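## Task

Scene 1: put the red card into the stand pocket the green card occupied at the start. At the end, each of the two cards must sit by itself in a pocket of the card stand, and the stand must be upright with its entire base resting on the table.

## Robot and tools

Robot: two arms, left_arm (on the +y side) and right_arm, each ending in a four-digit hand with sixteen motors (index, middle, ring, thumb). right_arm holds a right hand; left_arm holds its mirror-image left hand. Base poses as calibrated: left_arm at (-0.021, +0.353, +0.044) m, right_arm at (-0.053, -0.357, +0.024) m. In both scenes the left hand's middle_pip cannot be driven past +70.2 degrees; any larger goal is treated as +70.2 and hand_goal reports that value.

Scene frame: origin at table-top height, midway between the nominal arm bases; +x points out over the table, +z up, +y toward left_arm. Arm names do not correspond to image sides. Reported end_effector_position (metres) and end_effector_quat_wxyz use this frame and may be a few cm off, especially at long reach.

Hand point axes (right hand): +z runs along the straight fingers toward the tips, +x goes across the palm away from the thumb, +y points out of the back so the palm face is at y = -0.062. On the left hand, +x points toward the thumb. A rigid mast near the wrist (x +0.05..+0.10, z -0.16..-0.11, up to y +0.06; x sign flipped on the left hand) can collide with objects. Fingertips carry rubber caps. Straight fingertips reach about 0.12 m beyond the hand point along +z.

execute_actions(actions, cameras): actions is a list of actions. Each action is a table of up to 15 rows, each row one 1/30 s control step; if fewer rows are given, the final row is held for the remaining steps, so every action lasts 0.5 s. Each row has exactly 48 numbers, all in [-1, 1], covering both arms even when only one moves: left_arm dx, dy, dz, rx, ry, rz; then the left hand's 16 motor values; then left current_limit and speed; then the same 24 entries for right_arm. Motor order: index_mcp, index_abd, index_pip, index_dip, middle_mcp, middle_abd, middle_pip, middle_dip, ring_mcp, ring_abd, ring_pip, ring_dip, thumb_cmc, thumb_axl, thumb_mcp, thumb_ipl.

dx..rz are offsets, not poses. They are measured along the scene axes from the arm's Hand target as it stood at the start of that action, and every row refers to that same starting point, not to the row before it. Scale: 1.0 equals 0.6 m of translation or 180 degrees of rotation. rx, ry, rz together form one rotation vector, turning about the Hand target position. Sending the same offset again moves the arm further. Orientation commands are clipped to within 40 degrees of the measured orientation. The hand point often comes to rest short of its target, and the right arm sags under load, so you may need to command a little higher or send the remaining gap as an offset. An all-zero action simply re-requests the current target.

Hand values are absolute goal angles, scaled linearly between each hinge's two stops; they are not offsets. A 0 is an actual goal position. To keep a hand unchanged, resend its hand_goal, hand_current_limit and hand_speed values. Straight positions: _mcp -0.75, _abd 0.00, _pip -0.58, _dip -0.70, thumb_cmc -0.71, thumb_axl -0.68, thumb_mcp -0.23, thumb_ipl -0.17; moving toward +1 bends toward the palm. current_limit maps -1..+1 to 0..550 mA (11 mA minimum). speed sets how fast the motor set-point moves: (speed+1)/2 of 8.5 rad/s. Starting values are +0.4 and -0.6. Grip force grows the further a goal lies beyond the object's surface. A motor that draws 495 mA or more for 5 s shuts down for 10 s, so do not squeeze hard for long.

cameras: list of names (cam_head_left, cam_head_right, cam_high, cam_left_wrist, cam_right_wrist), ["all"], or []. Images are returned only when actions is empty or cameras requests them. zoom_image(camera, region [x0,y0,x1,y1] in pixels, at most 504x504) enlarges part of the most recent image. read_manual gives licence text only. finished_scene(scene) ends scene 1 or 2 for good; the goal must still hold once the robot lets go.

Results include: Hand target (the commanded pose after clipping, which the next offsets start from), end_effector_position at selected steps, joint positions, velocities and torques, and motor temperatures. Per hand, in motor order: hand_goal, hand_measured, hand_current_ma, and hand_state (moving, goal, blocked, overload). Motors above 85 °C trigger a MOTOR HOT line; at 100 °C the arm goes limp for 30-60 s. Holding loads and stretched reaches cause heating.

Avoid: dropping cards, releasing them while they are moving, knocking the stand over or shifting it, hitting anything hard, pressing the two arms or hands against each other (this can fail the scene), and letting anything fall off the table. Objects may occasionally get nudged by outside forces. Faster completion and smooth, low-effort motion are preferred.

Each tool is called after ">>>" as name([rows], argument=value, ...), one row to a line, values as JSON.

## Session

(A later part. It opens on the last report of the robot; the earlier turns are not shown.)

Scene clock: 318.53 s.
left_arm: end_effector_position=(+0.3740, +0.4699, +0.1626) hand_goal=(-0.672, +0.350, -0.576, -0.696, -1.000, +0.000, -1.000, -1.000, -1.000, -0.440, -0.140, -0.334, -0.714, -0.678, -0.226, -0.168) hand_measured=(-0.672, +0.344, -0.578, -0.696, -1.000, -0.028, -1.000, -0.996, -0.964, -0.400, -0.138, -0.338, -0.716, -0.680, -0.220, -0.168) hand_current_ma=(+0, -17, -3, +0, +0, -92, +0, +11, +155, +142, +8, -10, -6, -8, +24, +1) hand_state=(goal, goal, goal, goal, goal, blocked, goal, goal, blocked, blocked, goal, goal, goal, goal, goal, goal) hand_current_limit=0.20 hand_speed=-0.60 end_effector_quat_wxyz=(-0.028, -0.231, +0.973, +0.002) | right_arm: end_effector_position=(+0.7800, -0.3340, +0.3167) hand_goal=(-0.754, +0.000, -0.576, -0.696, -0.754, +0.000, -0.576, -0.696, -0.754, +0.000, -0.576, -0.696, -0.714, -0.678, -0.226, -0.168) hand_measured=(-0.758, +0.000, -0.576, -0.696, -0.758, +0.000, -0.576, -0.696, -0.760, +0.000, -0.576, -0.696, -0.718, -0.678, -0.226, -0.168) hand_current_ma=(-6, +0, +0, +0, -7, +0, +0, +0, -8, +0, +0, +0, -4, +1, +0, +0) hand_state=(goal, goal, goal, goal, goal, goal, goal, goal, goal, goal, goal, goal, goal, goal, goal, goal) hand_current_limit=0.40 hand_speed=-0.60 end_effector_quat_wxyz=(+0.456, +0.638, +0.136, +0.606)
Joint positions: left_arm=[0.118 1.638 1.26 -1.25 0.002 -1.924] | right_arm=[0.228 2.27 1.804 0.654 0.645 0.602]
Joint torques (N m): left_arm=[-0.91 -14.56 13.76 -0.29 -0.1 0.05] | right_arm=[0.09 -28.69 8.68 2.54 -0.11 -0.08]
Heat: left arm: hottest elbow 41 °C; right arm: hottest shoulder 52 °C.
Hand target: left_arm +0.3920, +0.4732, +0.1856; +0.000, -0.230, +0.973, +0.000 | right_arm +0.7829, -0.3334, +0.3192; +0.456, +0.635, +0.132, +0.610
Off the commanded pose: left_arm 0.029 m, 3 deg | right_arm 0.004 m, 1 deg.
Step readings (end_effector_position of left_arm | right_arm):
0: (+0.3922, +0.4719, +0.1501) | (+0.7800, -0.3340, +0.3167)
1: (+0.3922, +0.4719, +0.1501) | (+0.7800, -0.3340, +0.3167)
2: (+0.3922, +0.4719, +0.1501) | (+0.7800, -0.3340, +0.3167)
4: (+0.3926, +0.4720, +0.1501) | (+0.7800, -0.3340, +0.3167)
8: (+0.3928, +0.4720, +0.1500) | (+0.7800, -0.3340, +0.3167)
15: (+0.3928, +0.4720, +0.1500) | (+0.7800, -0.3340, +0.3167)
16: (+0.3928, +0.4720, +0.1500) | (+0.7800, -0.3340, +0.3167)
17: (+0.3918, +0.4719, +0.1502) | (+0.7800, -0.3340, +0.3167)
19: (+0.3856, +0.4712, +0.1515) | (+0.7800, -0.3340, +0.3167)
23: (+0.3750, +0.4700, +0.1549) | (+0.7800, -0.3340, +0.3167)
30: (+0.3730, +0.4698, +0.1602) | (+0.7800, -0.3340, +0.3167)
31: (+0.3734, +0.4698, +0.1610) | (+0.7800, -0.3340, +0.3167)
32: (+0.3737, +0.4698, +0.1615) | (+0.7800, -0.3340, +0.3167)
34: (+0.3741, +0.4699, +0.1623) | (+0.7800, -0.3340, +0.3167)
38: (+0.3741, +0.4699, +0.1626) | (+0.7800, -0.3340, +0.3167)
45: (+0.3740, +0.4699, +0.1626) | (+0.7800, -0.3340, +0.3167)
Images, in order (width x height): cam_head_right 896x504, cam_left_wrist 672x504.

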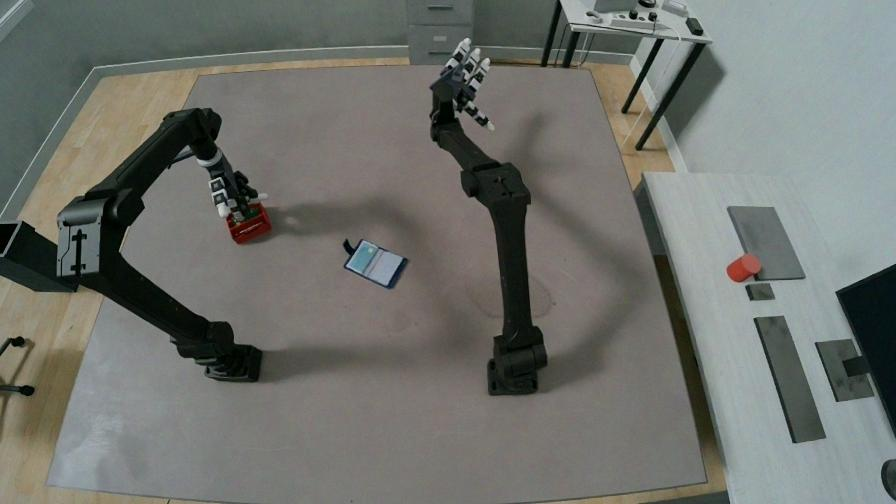

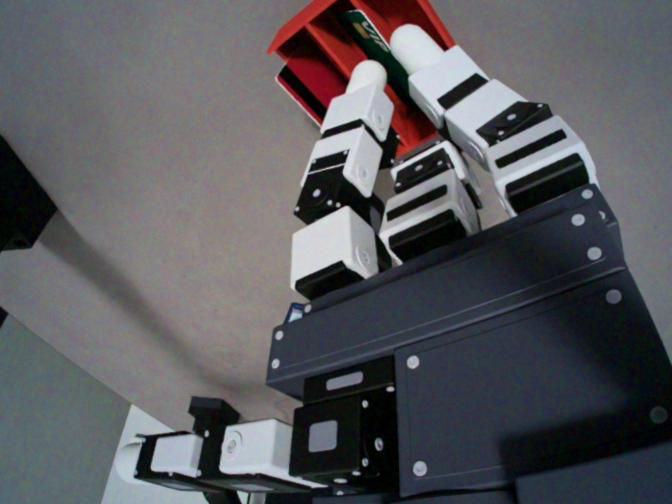

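>>> execute_actions([
  [[0,0,0.09,0,0,0,-0.671,0.33,-0.576,-0.696,-1,0,-1,-1,-0.342,-0.35,-1,-1,-0.714,-0.678,-0.226,-0.168,0.2,-0.6,0,0,0,0,0,0,-0.754,0,-0.576,-0.696,-0.754,0,-0.576,-0.696,-0.754,0,-0.576,-0.696,-0.714,-0.678,-0.226,-0.168,0.4,-0.6]],
  [[0,0,0,0,0,0,-0.671,0.35,-0.576,-0.696,-1,0,-1,-1,-0.342,-0.42,-1,-1,-0.714,-0.678,-0.226,-0.168,0.2,-0.6,0,0,0,0,0,0,-0.754,0,-0.576,-0.696,-0.754,0,-0.576,-0.696,-0.754,0,-0.576,-0.696,-0.714,-0.678,-0.226,-0.168,0.4,-0.6]],
], cameras=["cam_left_wrist","cam_head_right"])

>>> zoom_image(camera="cam_left_wrist", region=[290, 0, 510, 160])

>>> zoom_image(camera="cam_head_right", region=[190, 160, 290, 250])

Scene clock: 327.03 s.
left_arm: end_effector_position=(+0.3786, +0.4705, +0.2259) hand_goal=(-0.672, +0.350, -0.576, -0.696, -1.000, +0.000, -1.000, -1.000, -0.342, -0.420, -1.000, -1.000, -0.714, -0.678, -0.226, -0.168) hand_measured=(-0.672, +0.344, -0.578, -0.696, -0.996, -0.004, -1.000, -0.996, -0.348, -0.414, -0.996, -0.998, -0.716, -0.680, -0.220, -0.168) hand_current_ma=(+0, -19, -3, +0, +12, -8, +0, +11, -25, +17, +9, +9, -6, -8, +24, +1) hand_state=(goal, goal, goal, goal, goal, goal, goal, goal, goal, goal, goal, goal, goal, goal, goal, goal) hand_current_limit=0.20 hand_speed=-0.60 end_effector_quat_wxyz=(-0.015, -0.231, +0.973, +0.001) | right_arm: end_effector_position=(+0.7800, -0.3340, +0.3167) hand_goal=(-0.754, +0.000, -0.576, -0.696, -0.754, +0.000, -0.576, -0.696, -0.754, +0.000, -0.576, -0.696, -0.714, -0.678, -0.226, -0.168) hand_measured=(-0.758, +0.000, -0.576, -0.696, -0.758, +0.000, -0.576, -0.696, -0.760, +0.000, -0.576, -0.696, -0.718, -0.678, -0.226, -0.168) hand_current_ma=(-6, +0, +0, +0, -7, +0, +0, +0, -8, +0, +0, +0, -4, +1, +0, +0) hand_state=(goal, goal, goal, goal, goal, goal, goal, goal, goal, goal, goal, goal, goal, goal, goal, goal) hand_current_limit=0.40 hand_speed=-0.60 end_effector_quat_wxyz=(+0.456, +0.638, +0.136, +0.606)
Joint positions: left_arm=[0.118 1.583 1.371 -1.389 0.002 -1.924] | right_arm=[0.228 2.27 1.804 0.654 0.645 0.602]
Joint torques (N m): left_arm=[-0.79 -12.57 13.86 -0.31 -0.12 0.05] | right_arm=[0.09 -28.75 8.7 2.5 -0.11 -0.08]
Heat: left arm: hottest elbow 45 °C; right arm: hottest shoulder 52 °C.
Hand target: left_arm +0.3920, +0.4732, +0.2397; +0.000, -0.230, +0.973, +0.000 | right_arm +0.7829, -0.3334, +0.3192; +0.456, +0.635, +0.132, +0.610
Off the commanded pose: left_arm 0.019 m, 2 deg | right_arm 0.004 m, 1 deg.
Step readings (end_effector_position of left_arm | right_arm):
0: (+0.3740, +0.4699, +0.1626) | (+0.7800, -0.3340, +0.3167)
1: (+0.3739, +0.4699, +0.1631) | (+0.7800, -0.3340, +0.3167)
2: (+0.3722, +0.4697, +0.1648) | (+0.7800, -0.3340, +0.3167)
4: (+0.3700, +0.4695, +0.1734) | (+0.7800, -0.3340, +0.3167)
8: (+0.3719, +0.4697, +0.1981) | (+0.7800, -0.3340, +0.3167)
15: (+0.3798, +0.4706, +0.2253) | (+0.7800, -0.3340, +0.3167)
16: (+0.3798, +0.4706, +0.2256) | (+0.7800, -0.3340, +0.3167)
17: (+0.3795, +0.4706, +0.2257) | (+0.7800, -0.3340, +0.3167)
19: (+0.3790, +0.4705, +0.2258) | (+0.7800, -0.3340, +0.3167)
23: (+0.3787, +0.4705, +0.2259) | (+0.7800, -0.3340, +0.3167)
30: (+0.3786, +0.4705, +0.2259) | (+0.7800, -0.3340, +0.3167)
Images, in order (width x height): cam_head_right 896x504, cam_left_wrist 672x504.

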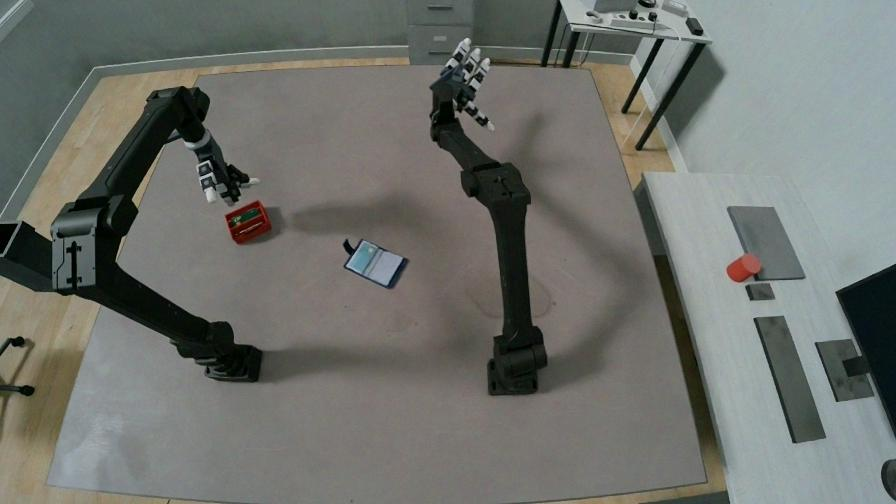

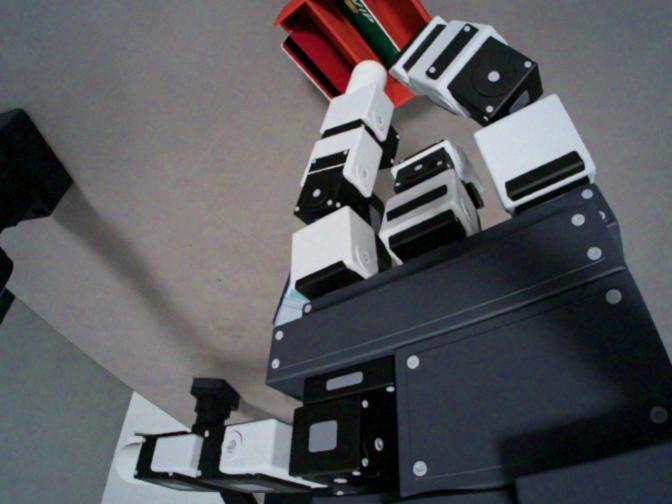

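Scaled by 2.291 from the camera's 672x504 image, which has a finer 960x720 frame.

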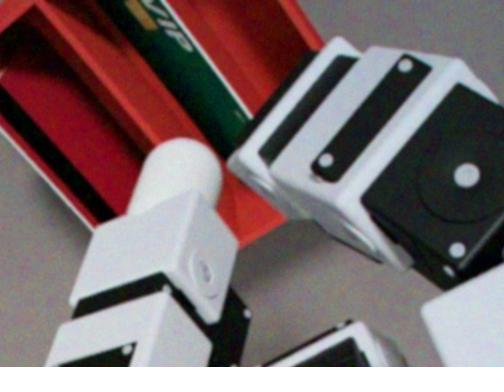

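Scaled by 5.040 from the camera's 896x504 image, which has a finer 1280x720 frame.

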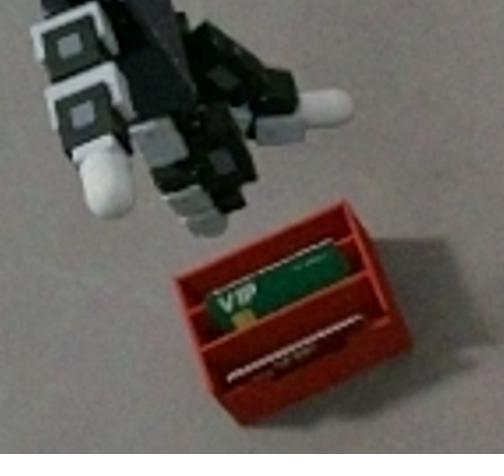

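>>> execute_actions([
  [[0.008,-0.032,-0.04,0,0,0,-0.589,0.21,-0.576,-0.696,-1,0,-1,-1,-0.589,-0.42,-0.576,-0.696,-0.714,-0.678,-0.226,-0.168,0.2,-0.4,0,0,0,0,0,0,-0.754,0,-0.576,-0.696,-0.754,0,-0.576,-0.696,-0.754,0,-0.576,-0.696,-0.714,-0.678,-0.226,-0.168,0.4,-0.6]],
  [[0.0,0.0,-0.043,0,0,0,-0.589,0.21,-0.576,-0.696,-1,0,-1,-1,-0.589,-0.42,-0.576,-0.696,-0.714,-0.678,-0.226,-0.168,0.2,-0.6,0,0,0,0,0,0,-0.754,0,-0.576,-0.696,-0.754,0,-0.576,-0.696,-0.754,0,-0.576,-0.696,-0.714,-0.678,-0.226,-0.168,0.4,-0.6]],
], cameras=["cam_left_wrist","cam_head_right"])

>>> zoom_image(camera="cam_left_wrist", region=[290, 0, 510, 160])

>>> zoom_image(camera="cam_head_right", region=[190, 160, 290, 250])

Scene clock: 346.57 s.
left_arm: end_effector_position=(+0.3961, +0.4549, +0.2033) hand_goal=(-0.590, +0.210, -0.576, -0.696, -1.000, +0.000, -1.000, -1.000, -0.590, -0.420, -0.576, -0.696, -0.714, -0.678, -0.226, -0.168) hand_measured=(-0.592, +0.212, -0.578, -0.696, -0.996, -0.004, -1.000, -0.996, -0.588, -0.414, -0.578, -0.698, -0.716, -0.680, -0.220, -0.168) hand_current_ma=(-9, +5, -3, +0, +13, -8, +0, +11, +4, +16, -9, -9, -6, -8, +24, +1) hand_state=(goal, goal, goal, goal, goal, goal, goal, goal, goal, goal, goal, goal, goal, goal, goal, goal) hand_current_limit=0.20 hand_speed=-0.60 end_effector_quat_wxyz=(+0.011, -0.226, +0.974, -0.002) | right_arm: end_effector_position=(+0.7800, -0.3340, +0.3167) hand_goal=(-0.754, +0.000, -0.576, -0.696, -0.754, +0.000, -0.576, -0.696, -0.754, +0.000, -0.576, -0.696, -0.714, -0.678, -0.226, -0.168) hand_measured=(-0.758, +0.000, -0.576, -0.696, -0.758, +0.000, -0.576, -0.696, -0.760, +0.000, -0.576, -0.696, -0.718, -0.678, -0.226, -0.168) hand_current_ma=(-6, +0, +0, +0, -7, +0, +0, +0, -8, +0, +0, +0, -4, +1, +0, +0) hand_state=(goal, goal, goal, goal, goal, goal, goal, goal, goal, goal, goal, goal, goal, goal, goal, goal) hand_current_limit=0.40 hand_speed=-0.60 end_effector_quat_wxyz=(+0.456, +0.638, +0.136, +0.606)
Joint positions: left_arm=[0.08 1.601 1.34 -1.287 0.001 -1.951] | right_arm=[0.228 2.27 1.804 0.654 0.645 0.602]
Joint torques (N m): left_arm=[-0.97 -11.63 9.18 0.91 -0.08 -0.09] | right_arm=[0.09 -28.81 8.69 2.52 -0.11 -0.08]
Heat: left arm: hottest elbow 46 °C; right arm: hottest shoulder 52 °C.
Hand target: left_arm +0.3967, +0.4542, +0.1898; +0.000, -0.230, +0.973, +0.000 | right_arm +0.7829, -0.3334, +0.3192; +0.456, +0.635, +0.132, +0.610
Off the commanded pose: left_arm 0.013 m, 1 deg | right_arm 0.004 m, 1 deg.
Step readings (end_effector_position of left_arm | right_arm):
0: (+0.3786, +0.4705, +0.2259) | (+0.7800, -0.3340, +0.3167)
1: (+0.3786, +0.4705, +0.2259) | (+0.7800, -0.3340, +0.3167)
2: (+0.3787, +0.4701, +0.2259) | (+0.7800, -0.3340, +0.3167)
4: (+0.3804, +0.4688, +0.2256) | (+0.7800, -0.3340, +0.3167)
8: (+0.3870, +0.4612, +0.2244) | (+0.7800, -0.3340, +0.3167)
15: (+0.3900, +0.4546, +0.2240) | (+0.7800, -0.3340, +0.3167)
16: (+0.3902, +0.4545, +0.2240) | (+0.7800, -0.3340, +0.3167)
17: (+0.3912, +0.4546, +0.2236) | (+0.7800, -0.3340, +0.3167)
19: (+0.3948, +0.4548, +0.2207) | (+0.7800, -0.3340, +0.3167)
23: (+0.3960, +0.4549, +0.2124) | (+0.7800, -0.3340, +0.3167)
30: (+0.3956, +0.4548, +0.2035) | (+0.7800, -0.3340, +0.3167)
Images, in order (width x height): cam_head_right 896x504, cam_left_wrist 672x504.

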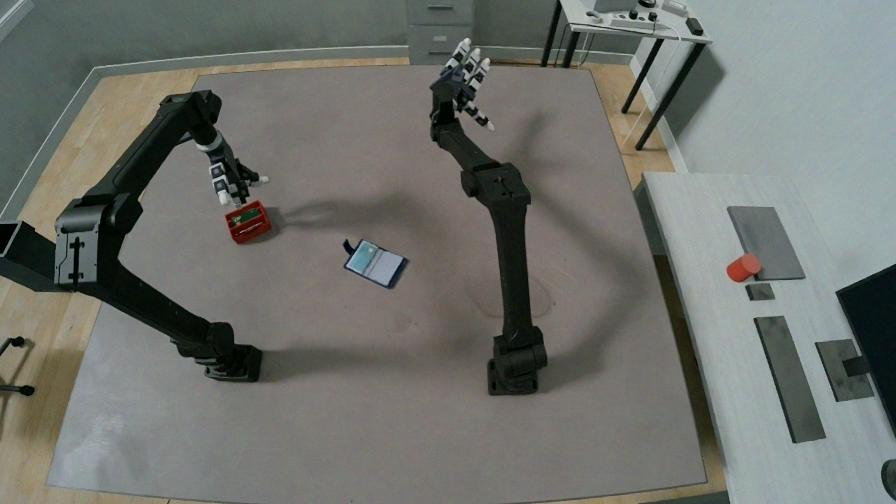

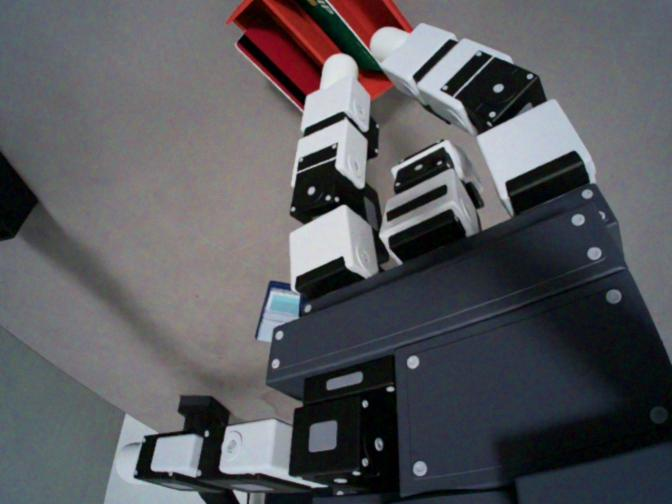

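Scaled by 2.291 from the camera's 672x504 image, which has a finer 960x720 frame.

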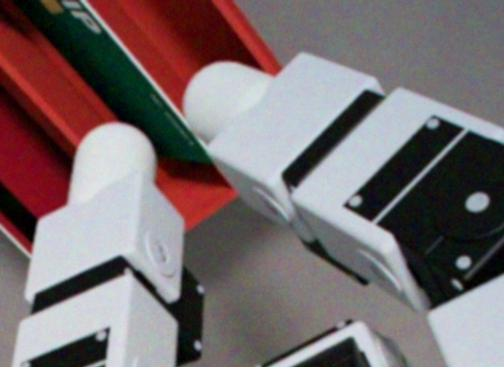

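Scaled by 5.040 from the camera's 896x504 image, which has a finer 1280x720 frame.

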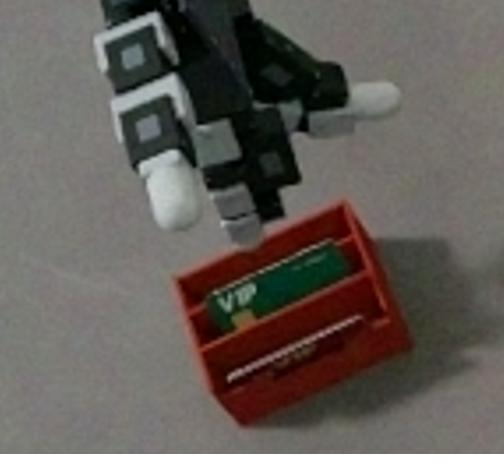

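>>> execute_actions([
  [[-0.026,-0.0045,-0.01,0,0,0.036,-0.589,0.21,-0.576,-0.696,-1,0,-1,-1,-0.589,-0.42,-0.576,-0.696,-0.714,-0.678,-0.226,-0.168,0.2,-0.4,0,0,0,0,0,0,-0.754,0,-0.576,-0.696,-0.754,0,-0.576,-0.696,-0.754,0,-0.576,-0.696,-0.714,-0.678,-0.226,-0.168,0.4,-0.6]],
], cameras=["cam_left_wrist"])

>>> zoom_image(camera="cam_left_wrist", region=[270, 0, 490, 160])

Scene clock: 362.10 s.
left_arm: end_effector_position=(+0.3826, +0.4486, +0.1914) hand_goal=(-0.590, +0.210, -0.576, -0.696, -1.000, +0.000, -1.000, -1.000, -0.590, -0.420, -0.576, -0.696, -0.714, -0.678, -0.226, -0.168) hand_measured=(-0.592, +0.212, -0.578, -0.696, -0.996, -0.004, -1.000, -0.996, -0.588, -0.414, -0.578, -0.698, -0.716, -0.680, -0.220, -0.168) hand_current_ma=(-9, +5, -3, +0, +13, -8, +0, +11, +4, +16, -9, -9, -6, -8, +24, +1) hand_state=(goal, goal, goal, goal, goal, goal, goal, goal, goal, goal, goal, goal, goal, goal, goal, goal) hand_current_limit=0.20 hand_speed=-0.40 end_effector_quat_wxyz=(+0.004, -0.276, +0.961, -0.001) | right_arm: end_effector_position=(+0.7800, -0.3340, +0.3167) hand_goal=(-0.754, +0.000, -0.576, -0.696, -0.754, +0.000, -0.576, -0.696, -0.754, +0.000, -0.576, -0.696, -0.714, -0.678, -0.226, -0.168) hand_measured=(-0.758, +0.000, -0.576, -0.696, -0.758, +0.000, -0.576, -0.696, -0.760, +0.000, -0.576, -0.696, -0.718, -0.678, -0.226, -0.168) hand_current_ma=(-6, +0, +0, +0, -7, +0, +0, +0, -8, +0, +0, +0, -4, +1, +0, +0) hand_state=(goal, goal, goal, goal, goal, goal, goal, goal, goal, goal, goal, goal, goal, goal, goal, goal) hand_current_limit=0.40 hand_speed=-0.60 end_effector_quat_wxyz=(+0.456, +0.638, +0.136, +0.606)
Joint positions: left_arm=[0.081 1.601 1.306 -1.266 0.001 -2.053] | right_arm=[0.228 2.27 1.804 0.654 0.645 0.602]
Joint torques (N m): left_arm=[-0.21 -12.34 8.96 0.87 -0.07 -0.09] | right_arm=[0.09 -28.81 8.7 2.48 -0.11 -0.08]
Heat: left arm: hottest elbow 48 °C; right arm: hottest shoulder 53 °C.
Hand target: left_arm +0.3811, +0.4515, +0.1838; +0.000, -0.284, +0.959, +0.000 | right_arm +0.7829, -0.3334, +0.3192; +0.456, +0.635, +0.132, +0.610
Off the commanded pose: left_arm 0.008 m, 1 deg | right_arm 0.004 m, 1 deg.
Step readings (end_effector_position of left_arm | right_arm):
0: (+0.3961, +0.4549, +0.2033) | (+0.7800, -0.3340, +0.3167)
1: (+0.3961, +0.4548, +0.2033) | (+0.7800, -0.3340, +0.3167)
2: (+0.3956, +0.4544, +0.2027) | (+0.7800, -0.3340, +0.3167)
4: (+0.3935, +0.4532, +0.2001) | (+0.7800, -0.3340, +0.3167)
8: (+0.3859, +0.4505, +0.1937) | (+0.7800, -0.3340, +0.3167)
15: (+0.3830, +0.4490, +0.1915) | (+0.7800, -0.3340, +0.3167)
Images, in order (width x height): cam_left_wrist 672x504.

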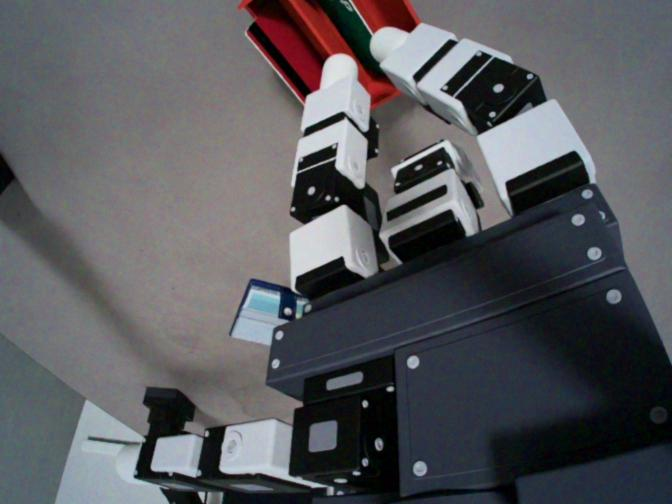

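Scaled by 2.291 from the camera's 672x504 image, which has a finer 960x720 frame.

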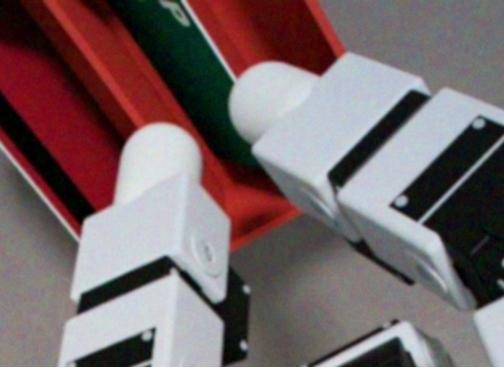

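>>> execute_actions([
  [[0.0065,0.016,-0.02,0,0,0,-0.589,0.21,-0.576,-0.696,-1,0,-1,-1,-0.589,-0.5,-0.576,-0.696,-0.714,-0.678,-0.226,-0.168,0.2,-0.4,0,0,0,0,0,0,-0.754,0,-0.576,-0.696,-0.754,0,-0.576,-0.696,-0.754,0,-0.576,-0.696,-0.714,-0.678,-0.226,-0.168,0.4,-0.6]],
], cameras=["cam_left_wrist"])

>>> zoom_image(camera="cam_left_wrist", region=[270, 0, 490, 160])

Scene clock: 372.50 s.
left_arm: end_effector_position=(+0.3852, +0.4584, +0.1877) hand_goal=(-0.590, +0.210, -0.576, -0.696, -1.000, +0.000, -1.000, -1.000, -0.590, -0.500, -0.576, -0.696, -0.714, -0.678, -0.226, -0.168) hand_measured=(-0.592, +0.212, -0.578, -0.696, -0.996, -0.004, -1.000, -0.996, -0.588, -0.492, -0.578, -0.698, -0.716, -0.680, -0.220, -0.168) hand_current_ma=(-9, +5, -3, +0, +13, -8, +0, +11, +4, +21, -9, -9, -6, -8, +24, +1) hand_state=(goal, goal, goal, goal, goal, goal, goal, goal, goal, goal, goal, goal, goal, goal, goal, goal) hand_current_limit=0.20 hand_speed=-0.40 end_effector_quat_wxyz=(+0.014, -0.286, +0.958, -0.003) | right_arm: end_effector_position=(+0.7800, -0.3340, +0.3167) hand_goal=(-0.754, +0.000, -0.576, -0.696, -0.754, +0.000, -0.576, -0.696, -0.754, +0.000, -0.576, -0.696, -0.714, -0.678, -0.226, -0.168) hand_measured=(-0.758, +0.000, -0.576, -0.696, -0.758, +0.000, -0.576, -0.696, -0.760, +0.000, -0.576, -0.696, -0.718, -0.678, -0.226, -0.168) hand_current_ma=(-6, +0, +0, +0, -7, +0, +0, +0, -8, +0, +0, +0, -4, +1, +0, +0) hand_state=(goal, goal, goal, goal, goal, goal, goal, goal, goal, goal, goal, goal, goal, goal, goal, goal) hand_current_limit=0.40 hand_speed=-0.60 end_effector_quat_wxyz=(+0.456, +0.638, +0.136, +0.606)
Joint positions: left_arm=[0.104 1.603 1.3 -1.239 0.001 -2.052] | right_arm=[0.228 2.27 1.804 0.654 0.645 0.602]
Joint torques (N m): left_arm=[-0.62 -11.05 8.92 0.9 -0.07 0.06] | right_arm=[0.15 -28.86 8.69 2.5 -0.1 -0.08]
Heat: left arm: hottest elbow 48 °C; right arm: hottest shoulder 53 °C.
Hand target: left_arm +0.3850, +0.4610, +0.1718; +0.000, -0.284, +0.959, +0.000 | right_arm +0.7829, -0.3334, +0.3192; +0.456, +0.635, +0.132, +0.610
Off the commanded pose: left_arm 0.016 m, 2 deg | right_arm 0.004 m, 1 deg.
Step readings (end_effector_position of left_arm | right_arm):
0: (+0.3826, +0.4485, +0.1914) | (+0.7800, -0.3340, +0.3167)
1: (+0.3827, +0.4485, +0.1914) | (+0.7800, -0.3340, +0.3167)
2: (+0.3831, +0.4489, +0.1913) | (+0.7800, -0.3340, +0.3167)
4: (+0.3846, +0.4503, +0.1904) | (+0.7800, -0.3340, +0.3167)
8: (+0.3850, +0.4554, +0.1886) | (+0.7800, -0.3340, +0.3167)
15: (+0.3851, +0.4583, +0.1879) | (+0.7800, -0.3340, +0.3167)
Images, in order (width x height): cam_left_wrist 672x504.

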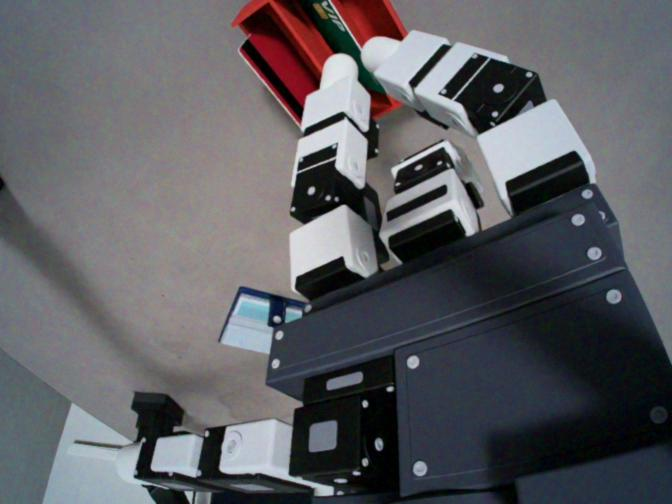

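Scaled by 2.291 from the camera's 672x504 image, which has a finer 960x720 frame.

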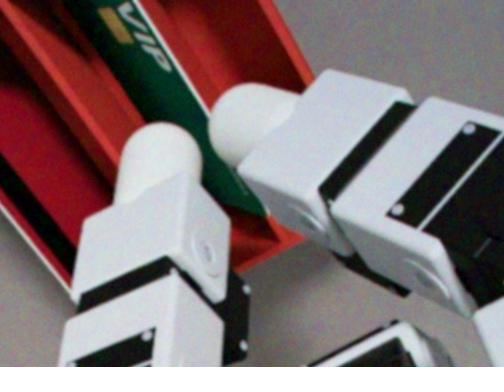

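>>> execute_actions([
  [[-0.007,-0.004,-0.033,0,0,0,-0.589,0.21,-0.576,-0.696,-1,0,-1,-1,-0.589,-0.5,-0.576,-0.696,-0.714,-0.678,-0.226,-0.168,0.2,-0.4,0,0,0,0,0,0,-0.754,0,-0.576,-0.696,-0.754,0,-0.576,-0.696,-0.754,0,-0.576,-0.696,-0.714,-0.678,-0.226,-0.168,0.4,-0.6]],
], cameras=["cam_left_wrist"])

>>> zoom_image(camera="cam_left_wrist", region=[270, 0, 490, 160])

Scene clock: 379.57 s.
left_arm: end_effector_position=(+0.3805, +0.4579, +0.1649) hand_goal=(-0.590, +0.210, -0.576, -0.696, -1.000, +0.000, -1.000, -1.000, -0.590, -0.500, -0.576, -0.696, -0.714, -0.678, -0.226, -0.168) hand_measured=(-0.592, +0.212, -0.578, -0.696, -0.996, -0.004, -1.000, -0.996, -0.588, -0.494, -0.578, -0.698, -0.716, -0.680, -0.220, -0.168) hand_current_ma=(-9, +5, -3, +0, +13, -8, +0, +11, +4, +20, -9, -9, -6, -8, +24, +1) hand_state=(goal, goal, goal, goal, goal, goal, goal, goal, goal, goal, goal, goal, goal, goal, goal, goal) hand_current_limit=0.20 hand_speed=-0.40 end_effector_quat_wxyz=(+0.010, -0.286, +0.958, -0.002) | right_arm: end_effector_position=(+0.7800, -0.3340, +0.3167) hand_goal=(-0.754, +0.000, -0.576, -0.696, -0.754, +0.000, -0.576, -0.696, -0.754, +0.000, -0.576, -0.696, -0.714, -0.678, -0.226, -0.168) hand_measured=(-0.758, +0.000, -0.576, -0.696, -0.758, +0.000, -0.576, -0.696, -0.760, +0.000, -0.576, -0.696, -0.718, -0.678, -0.226, -0.168) hand_current_ma=(-6, +0, +0, +0, -7, +0, +0, +0, -8, +0, +0, +0, -4, +1, +0, +0) hand_state=(goal, goal, goal, goal, goal, goal, goal, goal, goal, goal, goal, goal, goal, goal, goal, goal) hand_current_limit=0.40 hand_speed=-0.60 end_effector_quat_wxyz=(+0.456, +0.638, +0.136, +0.606)
Joint positions: left_arm=[0.104 1.616 1.251 -1.185 0.001 -2.051] | right_arm=[0.228 2.27 1.804 0.654 0.645 0.602]
Joint torques (N m): left_arm=[-0.79 -11.46 8.95 0.98 -0.09 0.02] | right_arm=[0.09 -28.81 8.69 2.51 -0.11 -0.08]
Heat: left arm: hottest elbow 47 °C; right arm: hottest shoulder 53 °C.
Hand target: left_arm +0.3808, +0.4586, +0.1521; +0.000, -0.284, +0.959, +0.000 | right_arm +0.7829, -0.3334, +0.3192; +0.456, +0.635, +0.132, +0.610
Off the commanded pose: left_arm 0.013 m, 1 deg | right_arm 0.004 m, 1 deg.
Step readings (end_effector_position of left_arm | right_arm):
0: (+0.3852, +0.4584, +0.1877) | (+0.7800, -0.3340, +0.3167)
1: (+0.3852, +0.4584, +0.1876) | (+0.7800, -0.3340, +0.3167)
2: (+0.3855, +0.4584, +0.1865) | (+0.7800, -0.3340, +0.3167)
4: (+0.3855, +0.4584, +0.1817) | (+0.7800, -0.3340, +0.3167)
8: (+0.3803, +0.4579, +0.1710) | (+0.7800, -0.3340, +0.3167)
15: (+0.3801, +0.4579, +0.1650) | (+0.7800, -0.3340, +0.3167)
Images, in order (width x height): cam_left_wrist 672x504.

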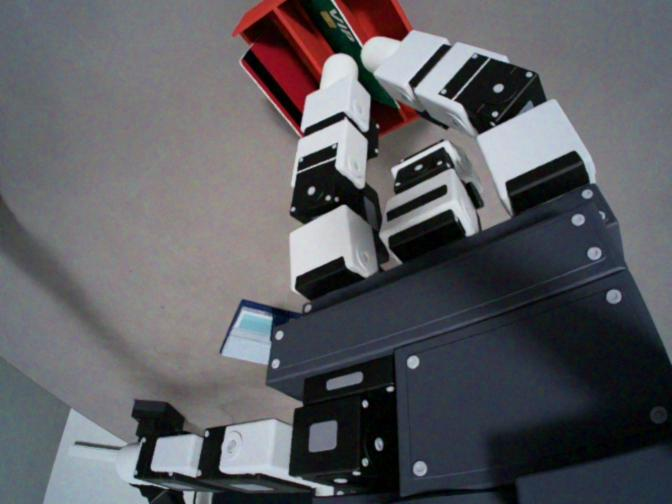

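Scaled by 2.291 from the camera's 672x504 image, which has a finer 960x720 frame.

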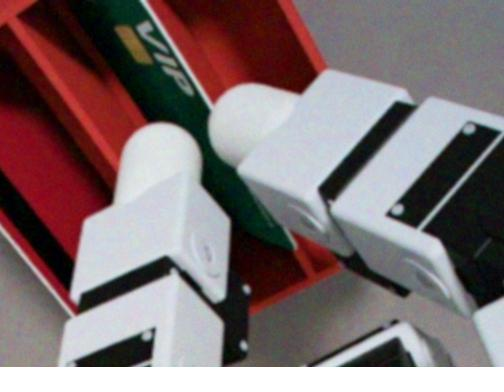

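>>> zoom_image(camera="cam_left_wrist", region=[300, 10, 420, 130])

>>> execute_actions(actions=[], cameras=["cam_head_right","cam_high"])

>>> zoom_image(camera="cam_head_right", region=[200, 170, 290, 250])

Scaled by 4.200 from the camera's 672x504 image, which has a finer 960x720 frame.

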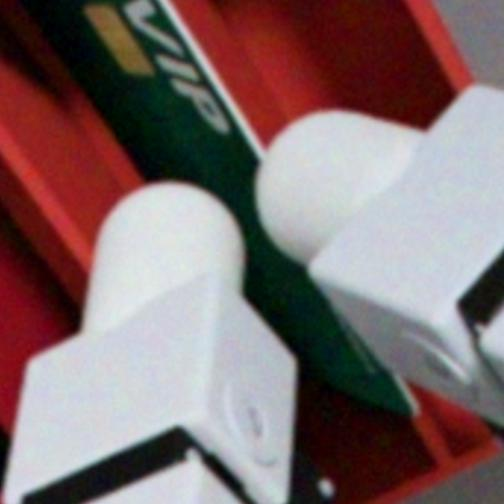

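Scene clock: 403.53 s.
left_arm: end_effector_position=(+0.3805, +0.4579, +0.1649) hand_goal=(-0.590, +0.210, -0.576, -0.696, -1.000, +0.000, -1.000, -1.000, -0.590, -0.500, -0.576, -0.696, -0.714, -0.678, -0.226, -0.168) hand_measured=(-0.592, +0.212, -0.578, -0.696, -0.996, -0.004, -1.000, -0.996, -0.588, -0.494, -0.578, -0.698, -0.716, -0.680, -0.220, -0.168) hand_current_ma=(-9, +5, -3, +0, +13, -8, +0, +11, +4, +20, -9, -9, -6, -8, +24, +1) hand_state=(goal, goal, goal, goal, goal, goal, goal, goal, goal, goal, goal, goal, goal, goal, goal, goal) hand_current_limit=0.20 hand_speed=-0.40 end_effector_quat_wxyz=(+0.010, -0.286, +0.958, -0.002) | right_arm: end_effector_position=(+0.7800, -0.3340, +0.3167) hand_goal=(-0.754, +0.000, -0.576, -0.696, -0.754, +0.000, -0.576, -0.696, -0.754, +0.000, -0.576, -0.696, -0.714, -0.678, -0.226, -0.168) hand_measured=(-0.758, +0.000, -0.576, -0.696, -0.758, +0.000, -0.576, -0.696, -0.760, +0.000, -0.576, -0.696, -0.718, -0.678, -0.226, -0.168) hand_current_ma=(-6, +0, +0, +0, -7, +0, +0, +0, -8, +0, +0, +0, -4, +1, +0, +0) hand_state=(goal, goal, goal, goal, goal, goal, goal, goal, goal, goal, goal, goal, goal, goal, goal, goal) hand_current_limit=0.40 hand_speed=-0.60 end_effector_quat_wxyz=(+0.456, +0.638, +0.136, +0.606)
Joint positions: left_arm=[0.104 1.616 1.251 -1.185 0.001 -2.051] | right_arm=[0.228 2.27 1.804 0.654 0.645 0.602]
Joint velocities: within noise
Joint torques (N m): left_arm=[-0.73 -11.4 8.91 0.91 -0.09 0.04] | right_arm=[0.03 -28.81 8.66 2.51 -0.11 -0.08]
Motor temperatures (°C): left_arm=[25 35 45 24 21 23] | right_arm=[25 53 42 28 23 24]
Heat: left arm: hottest elbow 45 °C; right arm: hottest shoulder 53 °C.
Hand target: left_arm +0.3808, +0.4586, +0.1521; +0.000, -0.284, +0.959, +0.000 | right_arm +0.7829, -0.3334, +0.3192; +0.456, +0.635, +0.132, +0.610
Off the commanded pose: left_arm 0.013 m, 1 deg | right_arm 0.004 m, 1 deg.
Images, in order (width x height): cam_head_right 896x504, cam_high 896x504.

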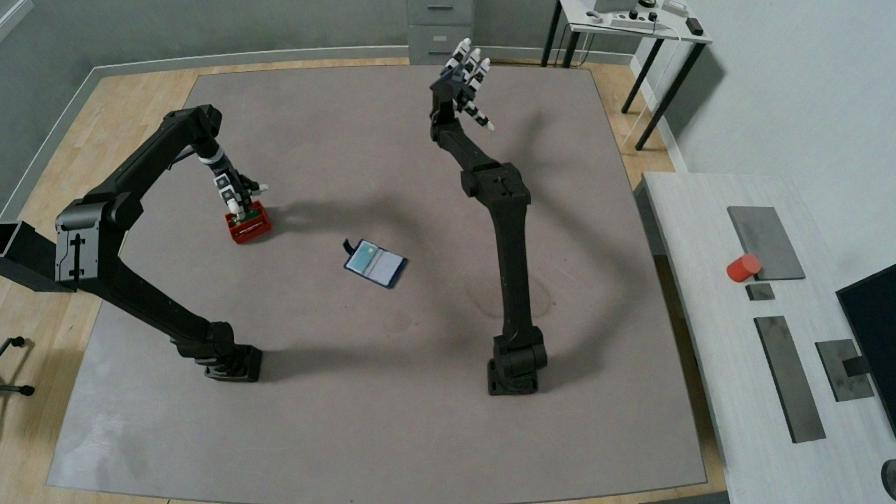

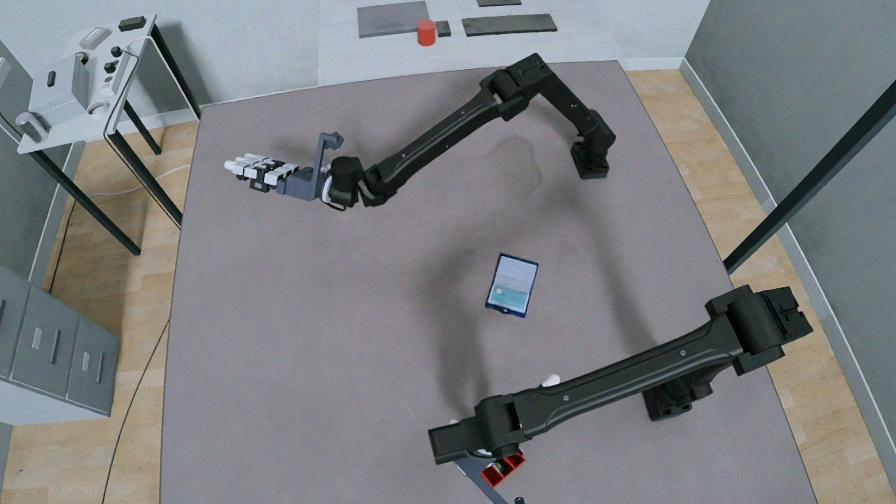

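Scaled by 5.600 from the camera's 896x504 image, which has a finer 1280x720 frame.

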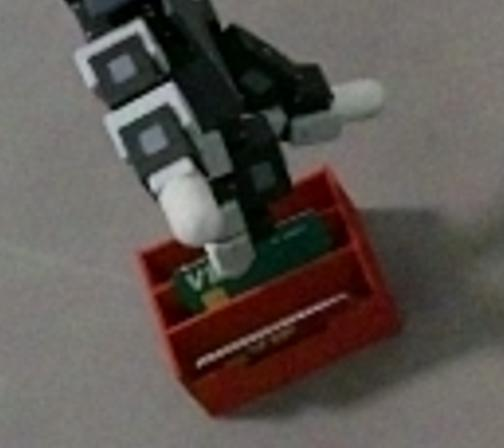

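>>> execute_actions([
  [[0.009,0.006,-0.009,0,0,0,-0.589,0.21,-0.576,-0.696,-1,0,-1,-1,-0.589,-0.48,-0.576,-0.696,-0.714,-0.678,-0.226,-0.168,0.2,-0.4,0,0,0,0,0,0,-0.754,0,-0.576,-0.696,-0.754,0,-0.576,-0.696,-0.754,0,-0.576,-0.696,-0.714,-0.678,-0.226,-0.168,0.4,-0.6]],
], cameras=["cam_left_wrist"])

>>> zoom_image(camera="cam_left_wrist", region=[300, 10, 420, 130])

Scene clock: 422.20 s.
left_arm: end_effector_position=(+0.3829, +0.4586, +0.1575) hand_goal=(-0.590, +0.210, -0.576, -0.696, -1.000, +0.000, -1.000, -1.000, -0.590, -0.480, -0.576, -0.696, -0.714, -0.678, -0.226, -0.168) hand_measured=(-0.592, +0.212, -0.578, -0.696, -0.996, -0.004, -1.000, -0.996, -0.588, -0.480, -0.578, -0.698, -0.716, -0.680, -0.220, -0.168) hand_current_ma=(-9, +5, -3, +0, +13, -8, +0, +11, +4, -2, -9, -9, -6, -8, +24, +1) hand_state=(goal, goal, goal, goal, goal, goal, goal, goal, goal, goal, goal, goal, goal, goal, goal, goal) hand_current_limit=0.20 hand_speed=-0.40 end_effector_quat_wxyz=(+0.007, -0.286, +0.958, -0.002) | right_arm: end_effector_position=(+0.7800, -0.3340, +0.3167) hand_goal=(-0.754, +0.000, -0.576, -0.696, -0.754, +0.000, -0.576, -0.696, -0.754, +0.000, -0.576, -0.696, -0.714, -0.678, -0.226, -0.168) hand_measured=(-0.758, +0.000, -0.576, -0.696, -0.758, +0.000, -0.576, -0.696, -0.760, +0.000, -0.576, -0.696, -0.718, -0.678, -0.226, -0.168) hand_current_ma=(-6, +0, +0, +0, -7, +0, +0, +0, -8, +0, +0, +0, -4, +1, +0, +0) hand_state=(goal, goal, goal, goal, goal, goal, goal, goal, goal, goal, goal, goal, goal, goal, goal, goal) hand_current_limit=0.40 hand_speed=-0.60 end_effector_quat_wxyz=(+0.456, +0.638, +0.136, +0.606)
Joint positions: left_arm=[0.105 1.633 1.251 -1.175 0.001 -2.05] | right_arm=[0.228 2.27 1.804 0.654 0.645 0.602]
Joint velocities: left_arm=[within noise] | right_arm=[-0.005 -0.005 0.002 -0.002 -0.154 0.007]
Joint torques (N m): left_arm=[-0.26 -11.4 9.68 0.95 -0.08 0.1] | right_arm=[0.15 -28.75 8.69 2.51 -0.11 -0.08]
Heat: left arm: hottest elbow 44 °C; right arm: hottest shoulder 54 °C.
Hand target: left_arm +0.3862, +0.4622, +0.1466; +0.000, -0.284, +0.959, +0.000 | right_arm +0.7829, -0.3334, +0.3192; +0.456, +0.635, +0.132, +0.610
Off the commanded pose: left_arm 0.012 m, 1 deg | right_arm 0.004 m, 1 deg.
Step readings (end_effector_position of left_arm | right_arm):
0: (+0.3805, +0.4579, +0.1649) | (+0.7800, -0.3340, +0.3167)
1: (+0.3805, +0.4579, +0.1649) | (+0.7800, -0.3340, +0.3167)
2: (+0.3807, +0.4579, +0.1647) | (+0.7800, -0.3340, +0.3167)
4: (+0.3815, +0.4580, +0.1641) | (+0.7800, -0.3340, +0.3167)
8: (+0.3826, +0.4583, +0.1609) | (+0.7800, -0.3340, +0.3167)
15: (+0.3828, +0.4585, +0.1575) | (+0.7800, -0.3340, +0.3167)
Images, in order (width x height): cam_left_wrist 672x504.

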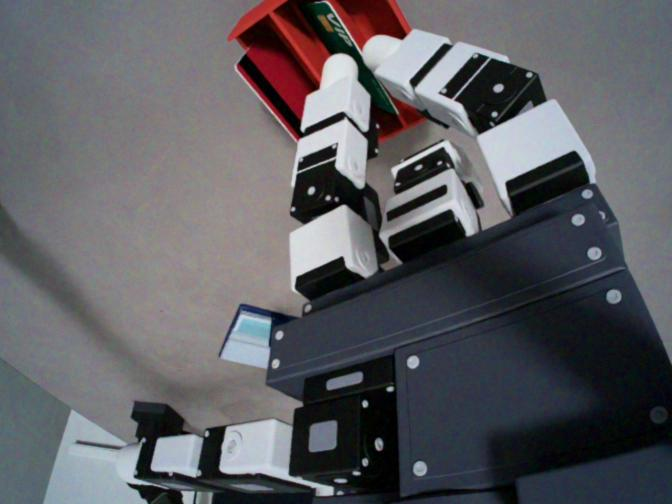

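Scaled by 4.200 from the camera's 672x504 image, which has a finer 960x720 frame.

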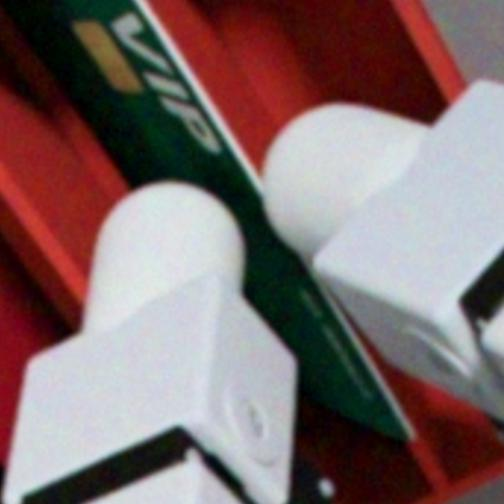

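>>> execute_actions([
  [[0,0,0,0,0,0,-0.589,0.36,-0.576,-0.696,-1,0,-1,-1,-0.589,-0.50,-0.576,-0.696,-0.714,-0.678,-0.226,-0.168,-0.4,-0.8,0,0,0,0,0,0,-0.754,0,-0.576,-0.696,-0.754,0,-0.576,-0.696,-0.754,0,-0.576,-0.696,-0.714,-0.678,-0.226,-0.168,0.4,-0.6]],
  [[0,0,0,0,0,0,-0.589,0.36,-0.576,-0.696,-1,0,-1,-1,-0.589,-0.50,-0.576,-0.696,-0.714,-0.678,-0.226,-0.168,-0.4,-0.8,0,0,0,0,0,0,-0.754,0,-0.576,-0.696,-0.754,0,-0.576,-0.696,-0.754,0,-0.576,-0.696,-0.714,-0.678,-0.226,-0.168,0.4,-0.6]],
], cameras=["cam_left_wrist","cam_head_right"])

>>> zoom_image(camera="cam_left_wrist", region=[290, 0, 430, 140])

Scene clock: 432.03 s.
left_arm: end_effector_position=(+0.3829, +0.4586, +0.1575) hand_goal=(-0.590, +0.360, -0.576, -0.696, -1.000, +0.000, -1.000, -1.000, -0.590, -0.500, -0.576, -0.696, -0.714, -0.678, -0.226, -0.168) hand_measured=(-0.592, +0.292, -0.578, -0.696, -0.996, -0.004, -1.000, -0.996, -0.588, -0.494, -0.578, -0.698, -0.716, -0.680, -0.220, -0.168) hand_current_ma=(-9, -165, -3, +0, +13, -8, +0, +11, +4, +20, -9, -9, -6, -8, +24, +1) hand_state=(goal, blocked, goal, goal, goal, goal, goal, goal, goal, goal, goal, goal, goal, goal, goal, goal) hand_current_limit=-0.40 hand_speed=-0.80 end_effector_quat_wxyz=(+0.007, -0.286, +0.958, -0.002) | right_arm: end_effector_position=(+0.7800, -0.3340, +0.3167) hand_goal=(-0.754, +0.000, -0.576, -0.696, -0.754, +0.000, -0.576, -0.696, -0.754, +0.000, -0.576, -0.696, -0.714, -0.678, -0.226, -0.168) hand_measured=(-0.758, +0.000, -0.576, -0.696, -0.758, +0.000, -0.576, -0.696, -0.760, +0.000, -0.576, -0.696, -0.718, -0.678, -0.226, -0.168) hand_current_ma=(-6, +0, +0, +0, -7, +0, +0, +0, -8, +0, +0, +0, -4, +1, +0, +0) hand_state=(goal, goal, goal, goal, goal, goal, goal, goal, goal, goal, goal, goal, goal, goal, goal, goal) hand_current_limit=0.40 hand_speed=-0.60 end_effector_quat_wxyz=(+0.456, +0.638, +0.136, +0.606)
Joint positions: left_arm=[0.105 1.633 1.251 -1.175 0.001 -2.05] | right_arm=[0.228 2.27 1.804 0.654 0.645 0.602]
Joint torques (N m): left_arm=[-0.32 -11.58 9.66 0.92 -0.07 0.08] | right_arm=[0.09 -28.86 8.69 2.5 -0.11 -0.08]
Heat: left arm: hottest elbow 44 °C; right arm: hottest shoulder 54 °C.
Hand target: left_arm +0.3862, +0.4622, +0.1466; +0.000, -0.284, +0.959, +0.000 | right_arm +0.7829, -0.3334, +0.3192; +0.456, +0.635, +0.132, +0.610
Off the commanded pose: left_arm 0.012 m, 1 deg | right_arm 0.004 m, 1 deg.
Step readings (end_effector_position of left_arm | right_arm):
0: (+0.3829, +0.4586, +0.1575) | (+0.7800, -0.3340, +0.3167)
1: (+0.3829, +0.4586, +0.1575) | (+0.7800, -0.3340, +0.3167)
2: (+0.3829, +0.4586, +0.1575) | (+0.7800, -0.3340, +0.3167)
4: (+0.3829, +0.4586, +0.1575) | (+0.7800, -0.3340, +0.3167)
8: (+0.3829, +0.4586, +0.1575) | (+0.7800, -0.3340, +0.3167)
15: (+0.3829, +0.4586, +0.1575) | (+0.7800, -0.3340, +0.3167)
16: (+0.3829, +0.4586, +0.1575) | (+0.7800, -0.3340, +0.3167)
17: (+0.3829, +0.4586, +0.1575) | (+0.7800, -0.3340, +0.3167)
19: (+0.3829, +0.4586, +0.1575) | (+0.7800, -0.3340, +0.3167)
23: (+0.3829, +0.4586, +0.1575) | (+0.7800, -0.3340, +0.3167)
30: (+0.3829, +0.4586, +0.1575) | (+0.7800, -0.3340, +0.3167)
Images, in order (width x height): cam_head_right 896x504, cam_left_wrist 672x504.

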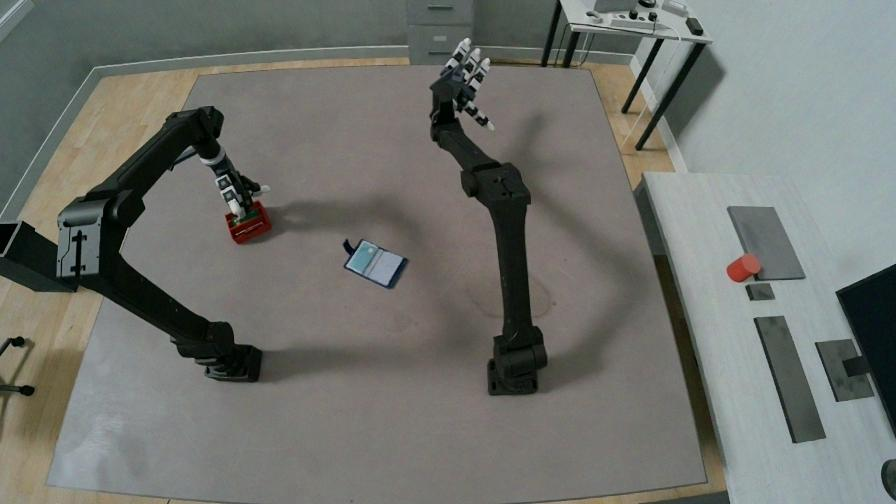

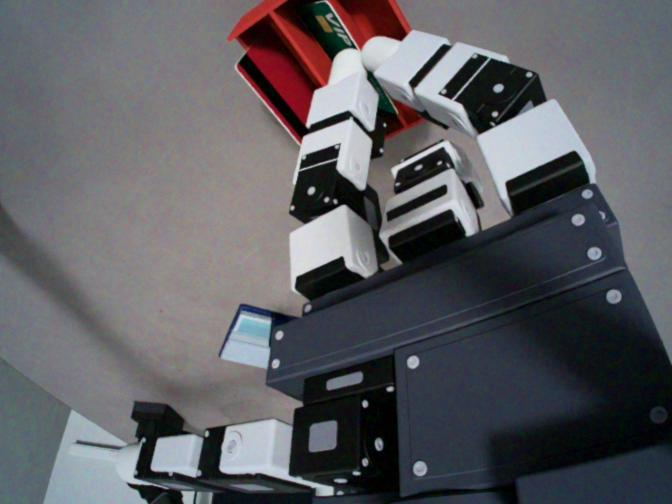

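Scaled by 3.600 from the camera's 672x504 image, which has a finer 960x720 frame.

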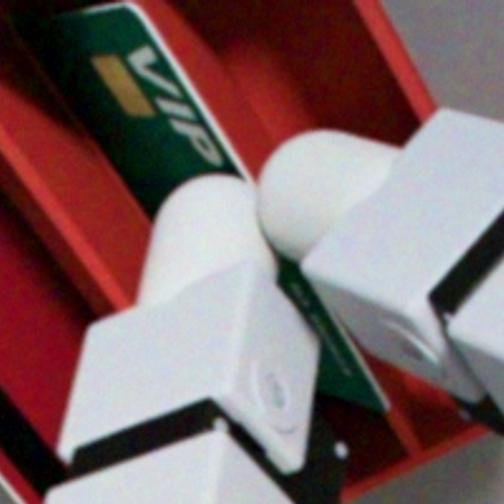

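>>> execute_actions([
  [[0.017,0,0.05,0.0017,-0.016,0,-0.589,0.36,-0.576,-0.696,-1,0,-1,-1,-0.589,-0.56,-0.576,-0.696,-0.714,-0.678,-0.226,-0.168,-0.4,-0.8,0,0,0,0,0,0,-0.754,0,-0.576,-0.696,-0.754,0,-0.576,-0.696,-0.754,0,-0.576,-0.696,-0.714,-0.678,-0.226,-0.168,0.4,-0.6]],
], cameras=["cam_left_wrist","cam_head_right"])

>>> zoom_image(camera="cam_left_wrist", region=[290, 0, 430, 140])

Scene clock: 452.57 s.
left_arm: end_effector_position=(+0.3809, +0.4584, +0.1580) hand_goal=(-0.590, +0.360, -0.576, -0.696, -1.000, +0.000, -1.000, -1.000, -0.590, -0.560, -0.576, -0.696, -0.714, -0.678, -0.226, -0.168) hand_measured=(-0.592, +0.292, -0.578, -0.696, -0.996, -0.004, -1.000, -0.996, -0.588, -0.496, -0.578, -0.698, -0.716, -0.680, -0.220, -0.168) hand_current_ma=(-9, -165, -3, +0, +13, -8, +0, +11, +4, +165, -9, -9, -6, -8, +24, +1) hand_state=(goal, blocked, goal, goal, goal, goal, goal, goal, goal, blocked, goal, goal, goal, goal, goal, goal) hand_current_limit=-0.40 hand_speed=-0.80 end_effector_quat_wxyz=(+0.003, -0.286, +0.958, -0.001) | right_arm: end_effector_position=(+0.7800, -0.3340, +0.3167) hand_goal=(-0.754, +0.000, -0.576, -0.696, -0.754, +0.000, -0.576, -0.696, -0.754, +0.000, -0.576, -0.696, -0.714, -0.678, -0.226, -0.168) hand_measured=(-0.758, +0.000, -0.576, -0.696, -0.758, +0.000, -0.576, -0.696, -0.760, +0.000, -0.576, -0.696, -0.718, -0.678, -0.226, -0.168) hand_current_ma=(-6, +0, +0, +0, -7, +0, +0, +0, -8, +0, +0, +0, -4, +1, +0, +0) hand_state=(goal, goal, goal, goal, goal, goal, goal, goal, goal, goal, goal, goal, goal, goal, goal, goal) hand_current_limit=0.40 hand_speed=-0.60 end_effector_quat_wxyz=(+0.456, +0.638, +0.136, +0.606)
Joint positions: left_arm=[0.105 1.633 1.251 -1.183 0.001 -2.05] | right_arm=[0.228 2.27 1.804 0.654 0.645 0.602]
Joint torques (N m): left_arm=[-0.38 -13.98 13.37 -0.2 -0.09 0.06] | right_arm=[0.09 -28.81 8.7 2.52 -0.1 -0.08]
Heat: left arm: hottest elbow 45 °C; right arm: hottest shoulder 54 °C.
Hand target: left_arm +0.3963, +0.4622, +0.1766; +0.025, -0.284, +0.958, -0.004 | right_arm +0.7829, -0.3334, +0.3192; +0.456, +0.635, +0.132, +0.610
Off the commanded pose: left_arm 0.025 m, 3 deg | right_arm 0.004 m, 1 deg.
Step readings (end_effector_position of left_arm | right_arm):
0: (+0.3829, +0.4586, +0.1575) | (+0.7800, -0.3340, +0.3167)
1: (+0.3829, +0.4586, +0.1575) | (+0.7800, -0.3340, +0.3167)
2: (+0.3829, +0.4586, +0.1575) | (+0.7800, -0.3340, +0.3167)
4: (+0.3829, +0.4586, +0.1575) | (+0.7800, -0.3340, +0.3167)
8: (+0.3819, +0.4585, +0.1577) | (+0.7800, -0.3340, +0.3167)
15: (+0.3810, +0.4584, +0.1579) | (+0.7800, -0.3340, +0.3167)
Images, in order (width x height): cam_head_right 896x504, cam_left_wrist 672x504.

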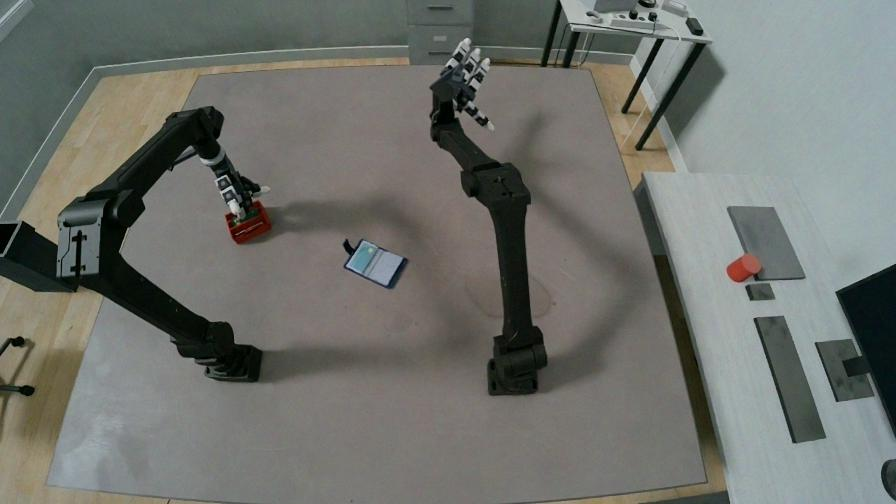

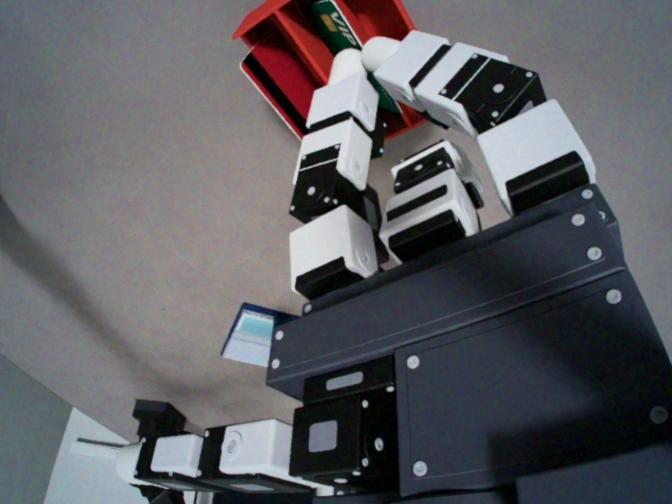

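Scaled by 3.600 from the camera's 672x504 image, which has a finer 960x720 frame.

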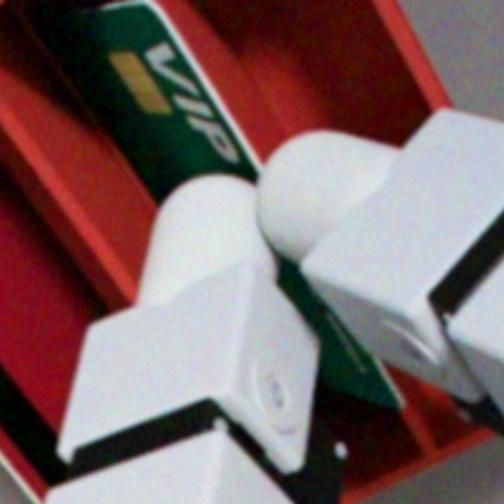

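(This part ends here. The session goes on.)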